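# Press the gauge pin on the magnet-marked fixture post

## Task

Find the post on the checking fixture that has the yellow magnet on it. Press that post's gauge pin fully home and keep it there for at least one second; after that the spring is allowed to push it back out. Do not disturb the other three pins, and do not move the magnet.

## Robot and tools

Robot: two UR20 arms, left_arm and right_arm, each with a Robotiq 2F-85 two-finger gripper and a wrist camera (cam_left_wrist, cam_right_wrist, both 896x504). Scene frame: origin at table-top height midway between the arms, +z up, +x out over the table, left_arm on the +y side. The calibrated bases are left_arm at (+0.060, +0.928, 0) m and right_arm at (-0.064, -0.817, 0) m, each yawed very slightly. Hand positions, orientations, velocities and targets in results are in that arm's own base frame. Offsets you command act along the axes of the arm's current Hand target. On the gripper, +z points along the fingers, the fingers open and close along y, and the camera block sticks out about 10 cm toward +x. end_effector_position is the point between the closed pads; closed fingertips reach about 19 mm past it.

Row format, shared by execute_actions and move: 18 numbers, all in [-1, 1], always for both arms. Numbers 1-9 are left_arm: dx, dy, dz, rx, ry, rz, then gripper position, force_limit, speed. Numbers 10-18 are the same nine for right_arm. dx..rz are an offset, not a pose: 1.0 equals 0.6 m of travel or 180 degrees of turn, and rx, ry, rz form a single rotation vector. Six zeros ask an arm to sit at its current Hand target. Gripper position +1 is fully open (85 mm), about -0.8 puts the pads together, and -1 closes until something blocks it. force_limit and speed set grip strength and closing rate (speed -1/0/+1 gives roughly 20/85/150 mm/s). A 0 in a gripper slot is a real command, so resend the previous values to leave a gripper as it is. For pressing a pin, a closed gripper (position about -0.8) gives a compact fingertip.

execute_actions(actions, cameras): actions is a list of actions; each action is a list of 1 to 15 rows, one row per 1/30 s control step, and an action always lasts 15 steps (0.5 s), repeating its final row if it has fewer. Every row in an action is measured from the Hand target at that action's start, but the next action starts from the new Hand target, so repeating an offset keeps moving the arm. An empty list just returns state and images. cameras picks the images: omitted or ["all"] gives both, [] gives none.

move(target, speed, blend, stop_force, zero, blocking, cameras): drives each gripper in a straight line. target is one row or a list of up to 15 rows; every row is an offset from the Hand targets as they were when the move began, not from the previous row. speed is in m/s (0.002 to 4.2, default 0.25); turning is limited to twice that in rad/s. blend in metres rounds corners in a list. stop_force in N (6 to 120) ends an arm's path once its wrist sensor feels that much push against its direction of travel; with zero=true (default) the sensor is re-zeroed first. Use it only when moving slowly, not while rotating, and leave it out when backing away from contact. blocking=false returns early and cannot be combined with stop_force. Paths ignore obstacles and the other arm, must stay under 10 s, and should not pass close to the arm's own base. The result adds a "move:" line such as done, off_target, moving, held or fault, plus limits=paced (pose clipped) or limits=held (steps withheld).

wait(seconds 0-10) lets time run with commands held; use it to keep the pin pressed for the required second. stop() brakes a running move. zoom_image(camera, region=[x0, y0, x1, y1] in pixels, at most 504x504) enlarges part of the latest image from one wrist camera; use it to spot the yellow magnet and the pins. zero_wrist_force(arm) re-zeroes that arm's force sensor without moving it. read_manual only gives licence texts. finished_scene(scene) ends the scene for good; call it only after the pin has been held in.

Results: pose and velocity per arm; "Hand target", which is where the next offsets start (the gripper often rests slightly short of it, and any new command, even zeros, asks for it again); "Tool commands"; object_status (0 moving, 1 blocked while opening, 2 blocked while closing, 3 reached position); position_measured in counts (3 open, 230 pads together); Joint velocities "within noise" when still; Wrist force/torque in the gripper's x y z, plus a line giving the peak since the previous reading (contact force points from the surface into the arm); joint torques; MOTOR HOT warnings. execute_actions results also list positions at some steps. Commanded orientation is clipped to within 32 degrees of the actual one per step, and motion lags commands by about 0.2 s.

Avoid: the arms are stiff, so a target even slightly beyond a hard contact can trip a fault. About 150 N of outside force or a joint reaching its torque limit freezes that arm for 10 s, and an 85 °C motor locks it for 30 s or more. Approach the pin slowly with a small stop_force, set the push depth just beyond the pin's travel, and then back off. Do not strike the fixture, knock the magnet, brush other pins, let the arms collide or grip the other arm's fingers, or push anything off the table, which fails the task. The first scene is practice. Thinking time lets the scene keep running.

Each tool is called after "Call:" as name([rows], argument=value, ...), one row to a line, values as JSON.

## Session

Call:
execute_actions(actions=[])

Scene clock: 0.00 s.
left_arm: end_effector_position=(+0.6452, +0.5338, +0.3687) position_measured=3 object_status=3 end_effector_quat_wxyz=(+0.054, +0.895, -0.431, +0.101) | right_arm: end_effector_position=(+1.0094, -0.4085, +0.1239) position_measured=3 object_status=3 end_effector_quat_wxyz=(+0.497, -0.362, -0.574, -0.541)
Joint positions: left_arm=[0.541 -1.507 2.094 -2.179 -1.799 -1.706] | right_arm=[2.693 -2.576 -1.22 -2.623 2.507 -0.374]
Joint velocities: within noise
Joint torques (N m): no reading
Motor temperatures (°C): left_arm=[24 36 26 39 35 34] | right_arm=[29 36 36 38 34 39]
Wrist force (N): no reading
Wrist torque (N m): no reading
Wrist force, peak (N): no reading
Hand target: left_arm +0.6452, +0.5338, +0.3687; +0.054, +0.895, -0.431, +0.101 | right_arm +1.0094, -0.4085, +0.1239; +0.497, -0.362, -0.574, -0.541
Tool commands: left_gripper/position=+1.0 left_gripper/force_limit=+1.0 left_gripper/speed=+1.0 right_gripper/position=+1.0 right_gripper/force_limit=+1.0 right_gripper/speed=+1.0

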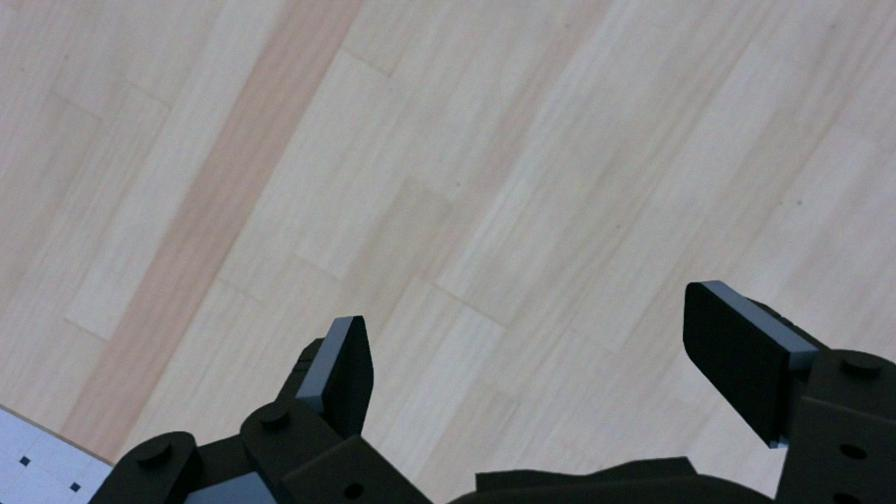

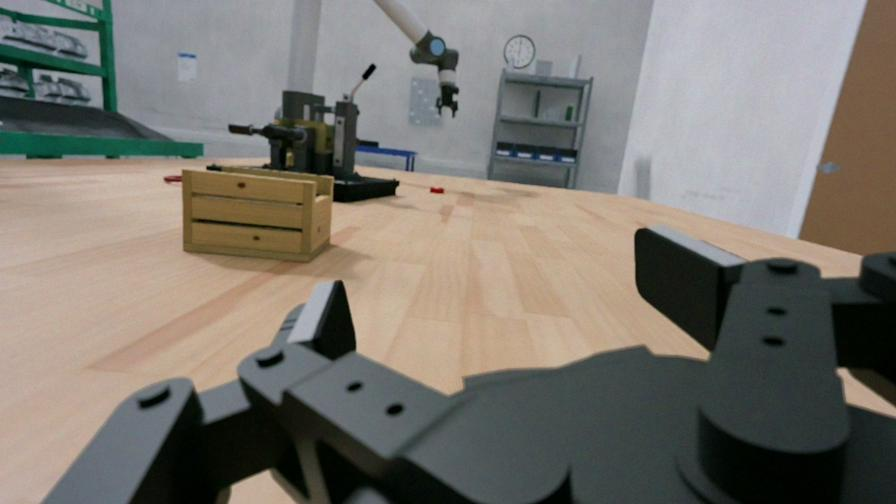

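Call:
move(target=[0,0,0,0,0,0,1,1,1,0.75,0,0.4,0.05,-0.2,0,1,1,1], speed=0.4)

Scene clock: 2.80 s.
left_arm: end_effector_position=(+0.6452, +0.5338, +0.3687) position_measured=3 object_status=3 end_effector_quat_wxyz=(+0.054, +0.895, -0.431, +0.101) | right_arm: end_effector_position=(+0.8569, -0.2286, +0.5759) position_measured=3 object_status=3 end_effector_quat_wxyz=(-0.323, +0.472, +0.739, +0.357)
Joint positions: left_arm=[0.541 -1.507 2.094 -2.179 -1.799 -1.706] | right_arm=[2.824 -1.8 -1.655 -1.888 2.414 0.528]
Joint velocities: within noise
Joint torques (N m): left_arm=[1.84 -104.44 -92.71 -9.96 -0.81 0.13] | right_arm=[19.29 160.74 87.23 11.01 -1.3 3.69]
Motor temperatures (°C): left_arm=[24 36 26 39 35 34] | right_arm=[29 36 36 38 34 39]
Wrist force (N): left_arm=[0.1 -0.2 -0.1] | right_arm=[-1.5 1.5 1.1]
Wrist torque (N m): left_arm=[-0.04 -0.02 0.00] | right_arm=[0.80 0.55 -0.13]
Wrist force, peak (N): left_arm=[0.0 -0.6 0.1] | right_arm=[-4.7 -0.4 -1.3]
Hand target: left_arm +0.6452, +0.5338, +0.3687; +0.054, +0.895, -0.431, +0.101 | right_arm +0.8568, -0.2286, +0.5761; -0.322, +0.472, +0.739, +0.357
Off the commanded pose: left_arm 0.000 m, 0 deg | right_arm 0.000 m, 0 deg.
move: done
camera_calibration:
cam_right_wrist: T_world_to_cam=[[0.979111, 0.160645, 0.124642, -0.857372], [0.202842, -0.72932, -0.653412, 0.0452727], [-0.0140637, 0.665045, -0.746671, 0.722089], [0, 0, 0, 1]] pos_world=[0.840434, -0.30947, 0.675609]

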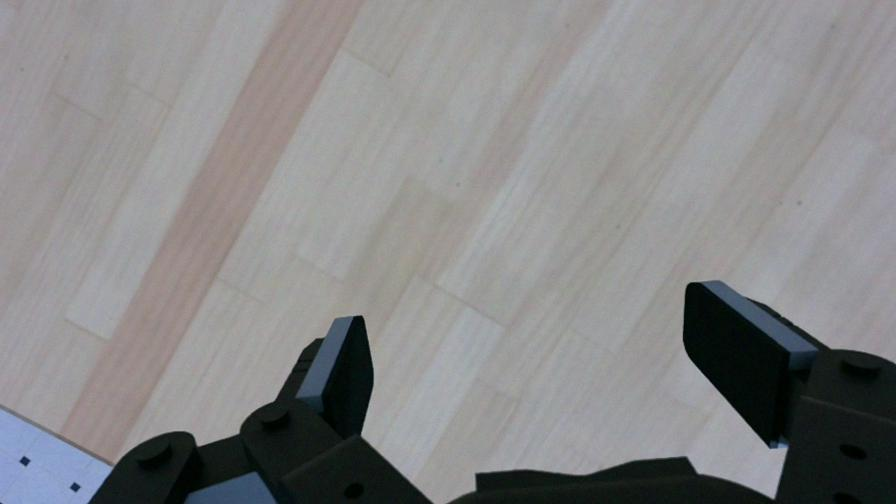

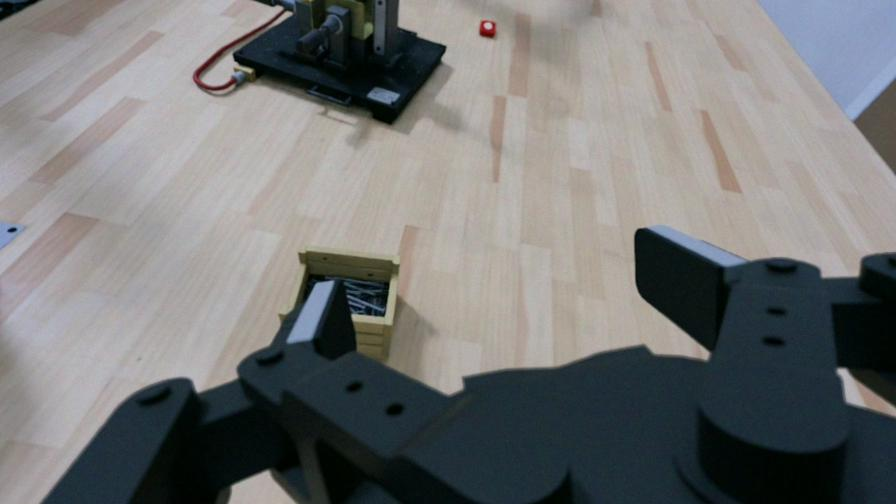

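Call:
move(target=[0,0,0,0,0,0,1,1,1,0.1,0,0,0.24,-0.03,-0.15,1,1,1], speed=0.5, cameras=["cam_right_wrist"])

Scene clock: 4.67 s.
left_arm: end_effector_position=(+0.6452, +0.5338, +0.3687) position_measured=3 object_status=3 end_effector_quat_wxyz=(+0.054, +0.895, -0.431, +0.101) | right_arm: end_effector_position=(+0.8360, -0.2006, +0.6248) position_measured=3 object_status=3 end_effector_quat_wxyz=(-0.348, +0.156, +0.919, +0.104)
Joint positions: left_arm=[0.541 -1.507 2.094 -2.179 -1.799 -1.706] | right_arm=[3.046 -1.83 -1.44 -2.152 1.814 0.15]
Joint velocities: within noise
Joint torques (N m): left_arm=[-2.15 -101.99 -96.4 -10.45 -1.29 0.86] | right_arm=[18.66 160.01 109.88 -0.92 -4.09 -7]
Motor temperatures (°C): left_arm=[24 36 26 39 35 34] | right_arm=[29 36 36 38 34 39]
Wrist force (N): left_arm=[-0.2 -0.3 -0.1] | right_arm=[-1.5 2.7 1.6]
Wrist torque (N m): left_arm=[-0.05 0.04 0.00] | right_arm=[1.23 0.56 -0.13]
Wrist force, peak (N): left_arm=[0.5 -0.6 0.0] | right_arm=[-1.3 4.4 0.8]
Hand target: left_arm +0.6452, +0.5338, +0.3687; +0.054, +0.895, -0.431, +0.101 | right_arm +0.8360, -0.2006, +0.6249; -0.348, +0.156, +0.919, +0.104
Off the commanded pose: left_arm 0.000 m, 0 deg | right_arm 0.000 m, 0 deg.
move: done
camera_calibration:
cam_right_wrist: T_world_to_cam=[[0.511712, 0.858807, 0.0245114, -0.254184], [0.777642, -0.450844, -0.438193, -0.457263], [-0.365273, 0.24329, -0.898547, 1.04357], [0, 0, 0, 1]] pos_world=[0.866843, -0.241749, 0.743556]
Images, in order (width x height): cam_right_wrist 896x504.

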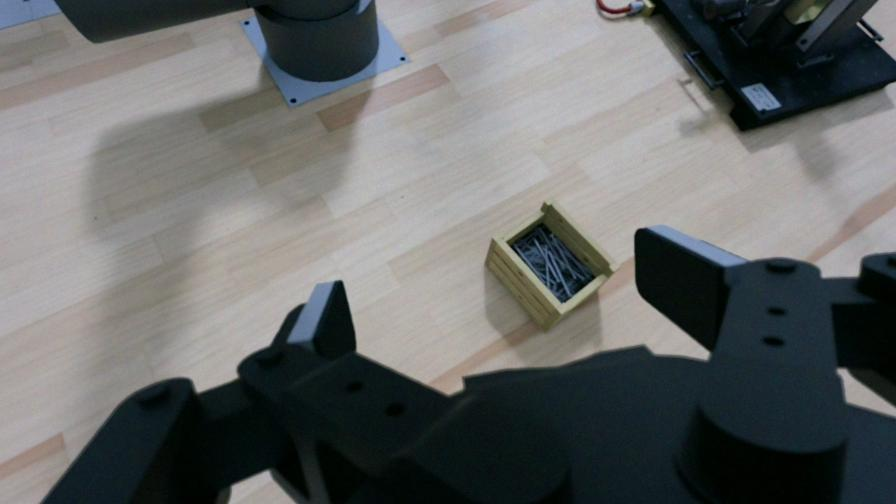

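Call:
move(target=[0,0,0,0,0,0,1,1,1,0.0,0,0,-0.19,0.04,0.10,1,1,1], speed=0.5, cameras=["cam_right_wrist"])

Call:
zoom_image(camera="cam_right_wrist", region=[200, 0, 700, 280])

Scene clock: 6.47 s.
left_arm: end_effector_position=(+0.6452, +0.5338, +0.3687) position_measured=3 object_status=3 end_effector_quat_wxyz=(+0.054, +0.895, -0.431, +0.101) | right_arm: end_effector_position=(+0.8360, -0.2006, +0.6249) position_measured=3 object_status=3 end_effector_quat_wxyz=(-0.355, +0.383, +0.789, +0.323)
Joint positions: left_arm=[0.541 -1.507 2.094 -2.179 -1.799 -1.706] | right_arm=[2.876 -1.808 -1.553 -2.105 2.309 0.335]
Joint velocities: within noise
Joint torques (N m): left_arm=[0.34 -104.25 -97.56 -11.09 -1.35 1.35] | right_arm=[-19.75 148.95 80.96 10.29 9.28 4.55]
Motor temperatures (°C): left_arm=[24 36 26 39 35 34] | right_arm=[29 36 36 38 34 39]
Wrist force (N): left_arm=[0.1 -0.2 0.0] | right_arm=[-1.5 1.5 1.3]
Wrist torque (N m): left_arm=[-0.02 -0.01 0.00] | right_arm=[0.73 0.69 0.05]
Wrist force, peak (N): left_arm=[-0.3 -0.4 -0.4] | right_arm=[-1.4 3.9 1.4]
Hand target: left_arm +0.6452, +0.5338, +0.3687; +0.054, +0.895, -0.431, +0.101 | right_arm +0.8360, -0.2006, +0.6249; -0.355, +0.383, +0.789, +0.323
Off the commanded pose: left_arm 0.000 m, 0 deg | right_arm 0.000 m, 0 deg.
move: done
camera_calibration:
cam_right_wrist: T_world_to_cam=[[0.917105, 0.373051, 0.140537, -0.763049], [0.369757, -0.664276, -0.649628, -0.0268879], [-0.148989, 0.647742, -0.747149, 0.84931], [0, 0, 0, 1]] pos_world=[0.836276, -0.283339, 0.724332]
Images, in order (width x height): cam_right_wrist 896x504.

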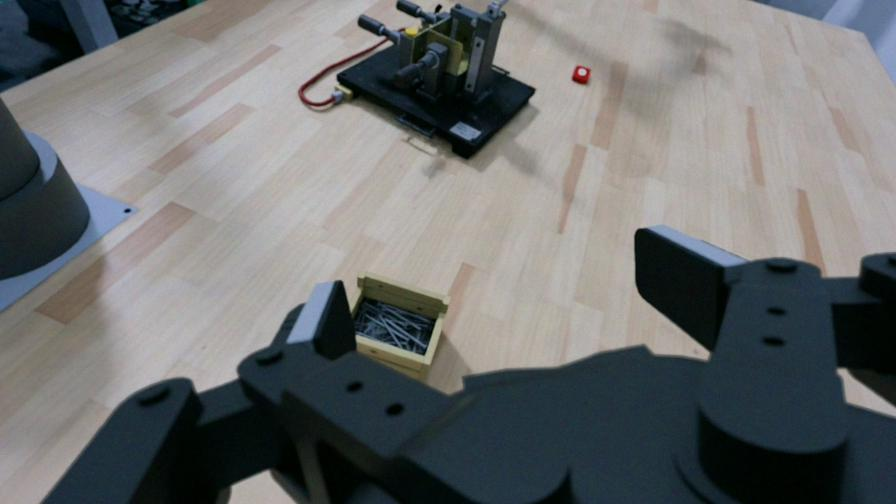

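Scaled by 1.008 from the camera's 896x504 image, which has a finer 1280x720 frame.

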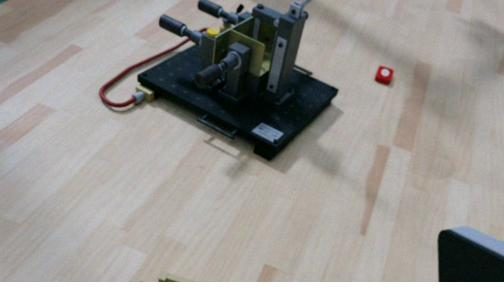

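Call:
move(target=[0,0,0,0,0,0,1,1,1,0.459,-0.01,0.745,0,0,0,1,1,1], speed=0.5, cameras=["cam_right_wrist"])

Call:
zoom_image(camera="cam_right_wrist", region=[250, 0, 650, 300])

Scene clock: 8.90 s.
left_arm: end_effector_position=(+0.6452, +0.5338, +0.3687) position_measured=3 object_status=3 end_effector_quat_wxyz=(+0.054, +0.895, -0.431, +0.101) | right_arm: end_effector_position=(+0.5663, +0.2494, +0.6046) position_measured=3 object_status=3 end_effector_quat_wxyz=(-0.355, +0.383, +0.789, +0.323)
Joint positions: left_arm=[0.541 -1.507 2.094 -2.179 -1.799 -1.706] | right_arm=[3.425 -1.342 -2.173 -1.346 2.564 1.107]
Joint velocities: within noise
Joint torques (N m): left_arm=[4.23 -103.73 -98.66 -11.04 -1.07 1.31] | right_arm=[18.32 52.5 86.71 15.06 0.35 6.23]
Motor temperatures (°C): left_arm=[24 36 26 39 35 34] | right_arm=[29 36 36 38 34 39]
Wrist force (N): left_arm=[0.0 -0.1 -0.3] | right_arm=[-0.8 1.9 0.8]
Wrist torque (N m): left_arm=[-0.03 -0.01 0.00] | right_arm=[0.95 0.52 -0.07]
Wrist force, peak (N): left_arm=[0.0 -0.5 -0.5] | right_arm=[0.9 0.9 5.4]
Hand target: left_arm +0.6452, +0.5338, +0.3687; +0.054, +0.895, -0.431, +0.101 | right_arm +0.5663, +0.2495, +0.6046; -0.355, +0.383, +0.789, +0.323
Off the commanded pose: left_arm 0.000 m, 0 deg | right_arm 0.000 m, 0 deg.
move: done
camera_calibration:
cam_right_wrist: T_world_to_cam=[[0.917199, 0.372826, 0.14052, -0.680729], [0.369563, -0.664285, -0.64973, 0.358755], [-0.148891, 0.647863, -0.747065, 0.502342], [0, 0, 0, 1]] pos_world=[0.566576, 0.166661, 0.704031]
Images, in order (width x height): cam_right_wrist 896x504.

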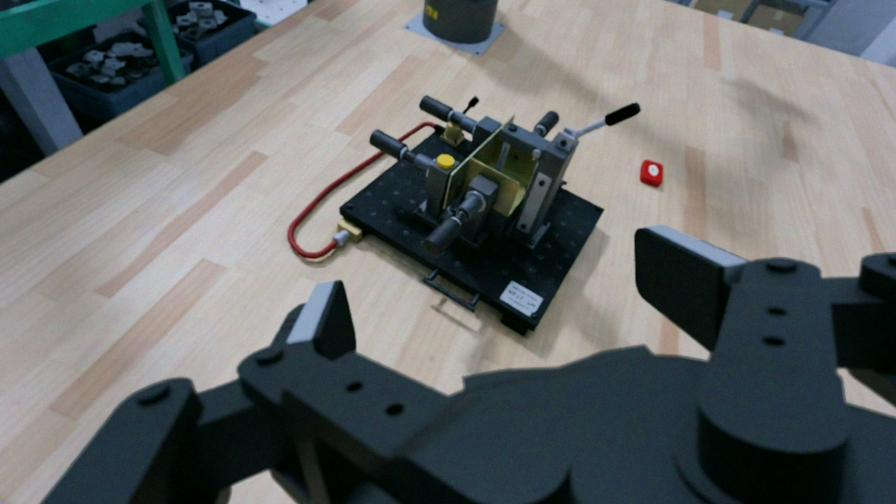

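Scaled by 1.260 from the camera's 896x504 image, which has a finer 1280x720 frame.

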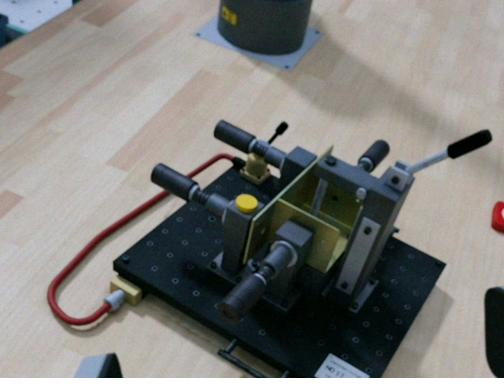

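Call:
move(target=[0,0,0,0,0,0,1,1,1,0.358,-0.176,0.996,0.1936,-0.261,-0.2045,-1,0,0], speed=0.4, cameras=["cam_right_wrist"])

Scene clock: 12.93 s.
left_arm: end_effector_position=(+0.6452, +0.5338, +0.3687) position_measured=3 object_status=3 end_effector_quat_wxyz=(+0.054, +0.895, -0.431, +0.101) | right_arm: end_effector_position=(+0.1942, +0.7448, +0.4304) position_measured=232 object_status=3 end_effector_quat_wxyz=(+0.000, +0.100, +0.995, +0.000) end_effector_velocity=(-0.001, +0.002, -0.002) end_effector_angular_velocity=(-0.005, +0.000, +0.002)
Joint positions: left_arm=[0.541 -1.507 2.094 -2.179 -1.799 -1.706] | right_arm=[4.722 -1.493 -2.116 -1.103 1.57 1.781]
Joint velocities: left_arm=[within noise] | right_arm=[0.002 -0.005 0.002 -0.002 0 0]
Joint torques (N m): left_arm=[0.28 -106.81 -104.45 -12.5 -0.08 1.66] | right_arm=[24.34 56.62 113.3 5.66 -5.05 5.27]
Motor temperatures (°C): left_arm=[24 36 26 39 35 34] | right_arm=[29 36 36 38 34 39]
Wrist force (N): left_arm=[0.0 -0.5 0.2] | right_arm=[-1.2 2.7 1.4]
Wrist torque (N m): left_arm=[-0.08 0.01 0.00] | right_arm=[1.59 0.42 -0.30]
Wrist force, peak (N): left_arm=[0.4 -0.5 -0.1] | right_arm=[3.1 6.0 3.1]
Hand target: left_arm +0.6452, +0.5338, +0.3687; +0.054, +0.895, -0.431, +0.101 | right_arm +0.1941, +0.7450, +0.4303; +0.000, +0.100, +0.995, +0.000
Off the commanded pose: left_arm 0.000 m, 0 deg | right_arm 0.000 m, 0 deg.
move: done
camera_calibration:
cam_right_wrist: T_world_to_cam=[[0.356949, 0.931468, 0.0703946, -0.776785], [0.887763, -0.361715, 0.284672, -0.0160027], [0.290626, -0.0391197, -0.956037, 0.512138], [0, 0, 0, 1]] pos_world=[0.142639, 0.737797, 0.54886]
Images, in order (width x height): cam_right_wrist 896x504.

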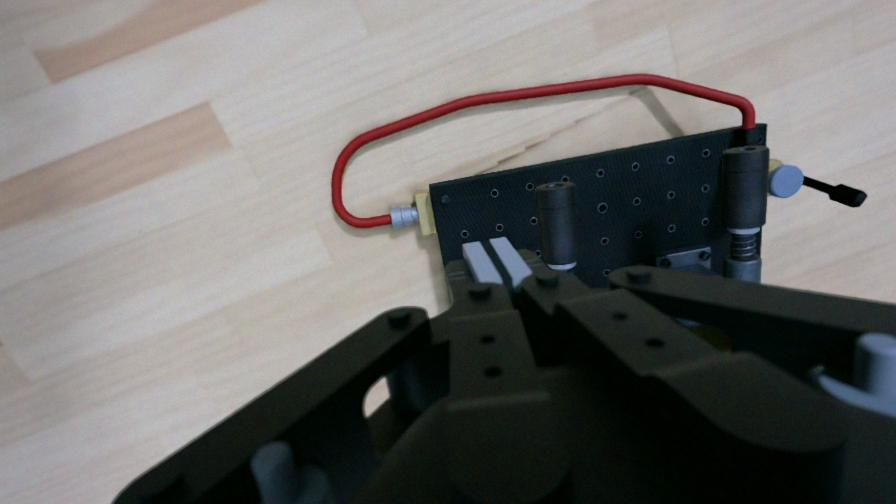

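Call:
move([
  [0,0,0,0,0,0,1,1,1,0.08,0.15,0,0,0,0,-1,0,0],
  [0,0,0,0,0,0,1,1,1,0.08,0.15,0.458,0,0,0,-1,0,0],
], speed=0.25, blend=[0.04,0], cameras=["cam_right_wrist"])

Scene clock: 16.17 s.
left_arm: end_effector_position=(+0.6452, +0.5338, +0.3687) position_measured=3 object_status=3 end_effector_quat_wxyz=(+0.054, +0.895, -0.431, +0.101) | right_arm: end_effector_position=(+0.1652, +0.8426, +0.1556) position_measured=232 object_status=3 end_effector_quat_wxyz=(+0.000, +0.100, +0.995, +0.000)
Joint positions: left_arm=[0.541 -1.507 2.094 -2.179 -1.799 -1.706] | right_arm=[4.755 -1.839 -2.213 -0.662 1.57 1.815]
Joint velocities: within noise
Joint torques (N m): left_arm=[4.71 -112.78 -102.78 -12.61 -0.64 1.52] | right_arm=[-18.6 96.74 59.26 14.86 2.85 -6.27]
Motor temperatures (°C): left_arm=[24 36 26 39 35 34] | right_arm=[29 36 36 37 34 39]
Wrist force (N): left_arm=[0.1 -0.2 -0.1] | right_arm=[-2.0 3.6 1.3]
Wrist torque (N m): left_arm=[-0.03 -0.01 0.00] | right_arm=[1.91 0.54 -0.38]
Wrist force, peak (N): left_arm=[-0.5 -0.4 0.3] | right_arm=[-2.2 3.2 4.7]
Hand target: left_arm +0.6452, +0.5338, +0.3687; +0.054, +0.895, -0.431, +0.101 | right_arm +0.1652, +0.8426, +0.1555; +0.000, +0.100, +0.995, +0.000
Off the commanded pose: left_arm 0.000 m, 0 deg | right_arm 0.000 m, 0 deg.
move: done
camera_calibration:
cam_right_wrist: T_world_to_cam=[[0.3569, 0.9315, 0.0702182, -0.838124], [0.887754, -0.361611, 0.284835, 0.123303], [0.290716, -0.0393214, -0.956001, 0.261851], [0, 0, 0, 1]] pos_world=[0.113539, 0.835597, 0.27406]
Images, in order (width x height): cam_right_wrist 896x504.

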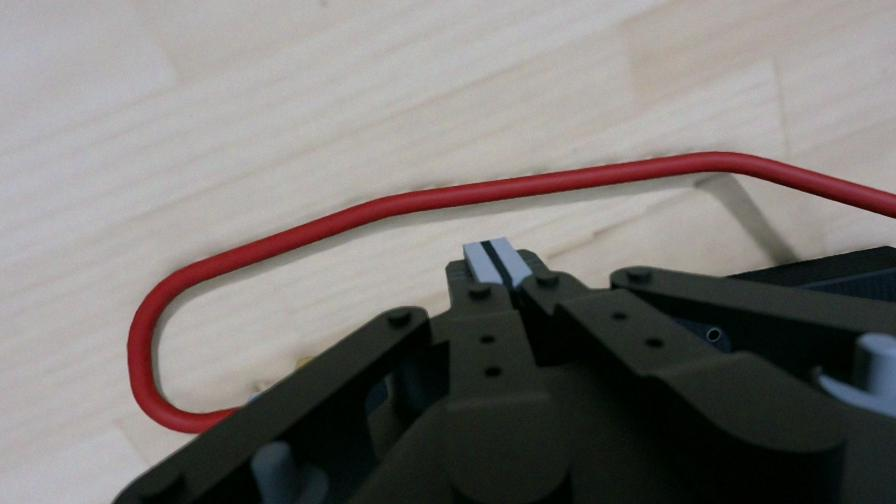

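Call:
move(target=[0,0,0,0,0,0,1,1,1,-0.17,0.002,0,0,0,0,-1,0,0], speed=0.03, stop_force=8, cameras=["cam_right_wrist"])

Scene clock: 19.80 s.
left_arm: end_effector_position=(+0.6452, +0.5338, +0.3687) position_measured=3 object_status=3 end_effector_quat_wxyz=(+0.054, +0.895, -0.431, +0.101) | right_arm: end_effector_position=(+0.2313, +0.8299, +0.1555) position_measured=232 object_status=3 end_effector_quat_wxyz=(+0.000, +0.100, +0.995, +0.000)
Joint positions: left_arm=[0.541 -1.507 2.094 -2.179 -1.799 -1.706] | right_arm=[4.676 -1.842 -2.209 -0.663 1.57 1.736]
Joint velocities: within noise
Joint torques (N m): left_arm=[-1.68 -109.93 -108.96 -12.27 -0.82 1.33] | right_arm=[11.16 136.44 57.84 12.19 -4.52 5.03]
Motor temperatures (°C): left_arm=[24 36 26 39 35 34] | right_arm=[29 36 36 37 34 39]
Wrist force (N): left_arm=[0.1 -0.1 -0.1] | right_arm=[4.8 5.1 1.6]
Wrist torque (N m): left_arm=[-0.02 -0.01 0.00] | right_arm=[2.01 0.26 -0.45]
Wrist force, peak (N): left_arm=[-0.1 -0.7 -0.2] | right_arm=[7.1 4.5 2.4]
Hand target: left_arm +0.6452, +0.5338, +0.3687; +0.054, +0.895, -0.431, +0.101 | right_arm +0.2313, +0.8299, +0.1555; +0.000, +0.100, +0.995, +0.000 (not the last commanded pose)
Off the commanded pose: left_arm 0.000 m, 0 deg | right_arm 0.035 m, 0 deg.
move: contact (right_arm)
camera_calibration:
cam_right_wrist: T_world_to_cam=[[0.356892, 0.931503, 0.0702155, -0.849879], [0.887757, -0.361602, 0.284836, 0.0600511], [0.290716, -0.0393216, -0.956001, 0.24204], [0, 0, 0, 1]] pos_world=[0.179639, 0.822897, 0.27396]
Images, in order (width x height): cam_right_wrist 896x504.

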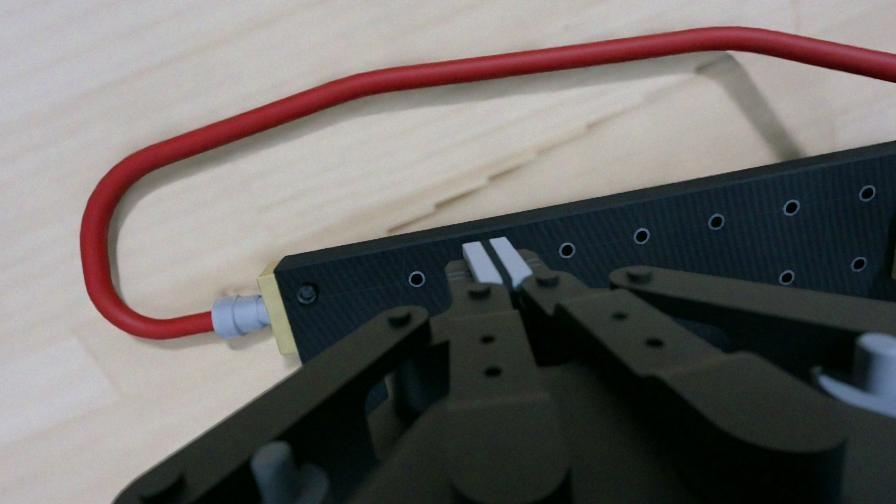

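Call:
move(target=[0,0,0,0,0,0,1,1,1,-0.083,0,0,0,0,0,-1,0,0], speed=0.02, stop_force=50, cameras=["cam_right_wrist"])

Scene clock: 22.33 s.
left_arm: end_effector_position=(+0.6452, +0.5338, +0.3687) position_measured=3 object_status=3 end_effector_quat_wxyz=(+0.054, +0.895, -0.431, +0.101) | right_arm: end_effector_position=(+0.2502, +0.8262, +0.1556) position_measured=232 object_status=3 end_effector_quat_wxyz=(+0.000, +0.100, +0.995, +0.000)
Joint positions: left_arm=[0.541 -1.507 2.094 -2.179 -1.799 -1.706] | right_arm=[4.654 -1.843 -2.206 -0.663 1.57 1.713]
Joint velocities: within noise
Joint torques (N m): left_arm=[0.75 -116.02 -108.18 -12.15 -0.53 1.46] | right_arm=[-25.16 113.29 41.88 11.35 -16.56 4.26]
Motor temperatures (°C): left_arm=[24 36 26 39 35 34] | right_arm=[29 36 36 37 34 39]
Wrist force (N): left_arm=[0.1 -0.5 -0.1] | right_arm=[45.5 -6.2 -30.2]
Wrist torque (N m): left_arm=[-0.08 -0.02 0.00] | right_arm=[1.54 -1.15 -0.78]
Wrist force, peak (N): left_arm=[0.1 -0.6 -0.2] | right_arm=[102.0 -11.2 -21.2]
Hand target: left_arm +0.6452, +0.5338, +0.3687; +0.054, +0.895, -0.431, +0.101 | right_arm +0.2502, +0.8262, +0.1556; +0.000, +0.100, +0.995, +0.000 (not the last commanded pose)
Off the commanded pose: left_arm 0.000 m, 0 deg | right_arm 0.030 m, 0 deg.
move: contact (right_arm)
camera_calibration:
cam_right_wrist: T_world_to_cam=[[0.356871, 0.931504, 0.0703067, -0.853149], [0.887765, -0.36161, 0.284801, 0.0417956], [0.290717, -0.0392215, -0.956005, 0.236381], [0, 0, 0, 1]] pos_world=[0.198639, 0.819097, 0.27406]
Images, in order (width x height): cam_right_wrist 896x504.

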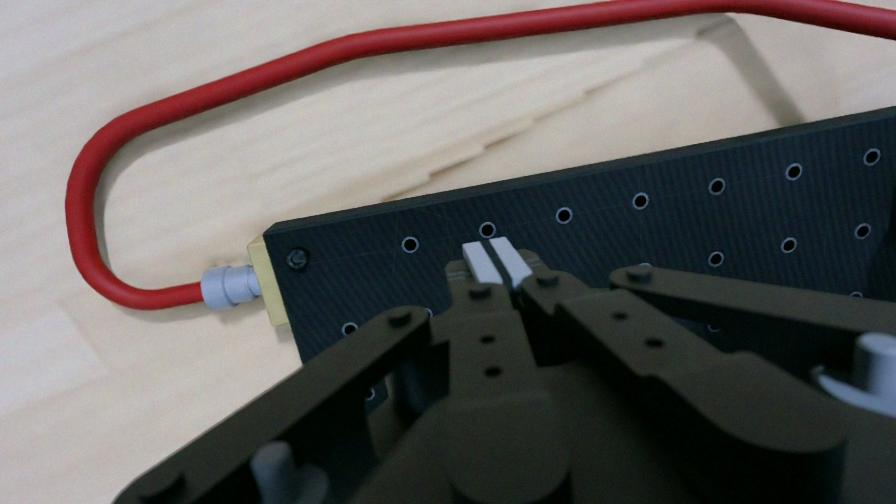

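Call:
wait(seconds=1.3, cameras=[])

Call:
move(target=[0,0,0,0,0,0,1,1,1,0.1,0,0,0,0,0,-1,0,0], speed=0.06, cameras=[])

Call:
finished_scene(scene=1)

Scene clock: 23.87 s.
left_arm: end_effector_position=(+0.6452, +0.5338, +0.3687) position_measured=3 object_status=3 end_effector_quat_wxyz=(+0.054, +0.895, -0.431, +0.101) | right_arm: end_effector_position=(+0.2502, +0.8262, +0.1556) position_measured=232 object_status=3 end_effector_quat_wxyz=(+0.000, +0.100, +0.995, +0.000)
Joint positions: left_arm=[0.541 -1.507 2.094 -2.179 -1.799 -1.706] | right_arm=[4.654 -1.843 -2.206 -0.663 1.57 1.713]
Joint velocities: within noise
Joint torques (N m): left_arm=[2.99 -116.13 -109.99 -11.94 -0.35 1.65] | right_arm=[-17.44 107.63 45.92 8.37 -9.36 5.35]
Motor temperatures (°C): left_arm=[24 36 26 39 35 34] | right_arm=[29 36 36 37 34 39]
Wrist force (N): left_arm=[0.0 -0.2 -0.2] | right_arm=[44.2 -4.9 -28.8]
Wrist torque (N m): left_arm=[-0.03 0.00 0.00] | right_arm=[1.59 -1.18 -0.77]
Wrist force, peak (N): left_arm=[-0.2 -0.6 0.0] | right_arm=[45.5 -6.1 -30.2]
Hand target: left_arm +0.6452, +0.5338, +0.3687; +0.054, +0.895, -0.431, +0.101 | right_arm +0.2502, +0.8262, +0.1556; +0.000, +0.100, +0.995, +0.000 (not the last commanded pose)
Tool commands: left_gripper/position=+1.0 left_gripper/force_limit=+1.0 left_gripper/speed=+1.0 right_gripper/position=-1.0 right_gripper/force_limit=+0.0 right_gripper/speed=+0.0
Off the commanded pose: left_arm 0.000 m, 0 deg | right_arm 0.031 m, 0 deg.
wait: 1.30 s; at rest from the start
No camera images: "cameras" was empty.

Scene clock: 25.23 s.
left_arm: end_effector_position=(+0.6452, +0.5338, +0.3687) position_measured=3 object_status=3 end_effector_quat_wxyz=(+0.054, +0.895, -0.431, +0.101) | right_arm: end_effector_position=(+0.1916, +0.8381, +0.1556) position_measured=232 object_status=3 end_effector_quat_wxyz=(+0.000, +0.100, +0.995, +0.000)
Joint positions: left_arm=[0.541 -1.507 2.094 -2.179 -1.799 -1.706] | right_arm=[4.724 -1.84 -2.211 -0.662 1.57 1.783]
Joint velocities: within noise
Joint torques (N m): left_arm=[6.3 -110.61 -108.19 -11.28 -0.55 1.6] | right_arm=[21.56 133.34 59.35 14.35 3.06 3.6]
Motor temperatures (°C): left_arm=[24 36 26 39 35 34] | right_arm=[29 36 36 37 34 39]
Wrist force (N): left_arm=[0.0 -0.1 -0.2] | right_arm=[-0.3 3.6 5.9]
Wrist torque (N m): left_arm=[-0.02 0.01 0.00] | right_arm=[1.94 0.21 -0.38]
Wrist force, peak (N): left_arm=[-0.1 -0.5 0.2] | right_arm=[42.4 -5.1 -28.1]
Hand target: left_arm +0.6452, +0.5338, +0.3687; +0.054, +0.895, -0.431, +0.101 | right_arm +0.1914, +0.8381, +0.1556; +0.000, +0.100, +0.995, +0.000
Off the commanded pose: left_arm 0.000 m, 0 deg | right_arm 0.000 m, 0 deg.
move: done
No camera images: "cameras" was empty.

The scene is finished: the task was done.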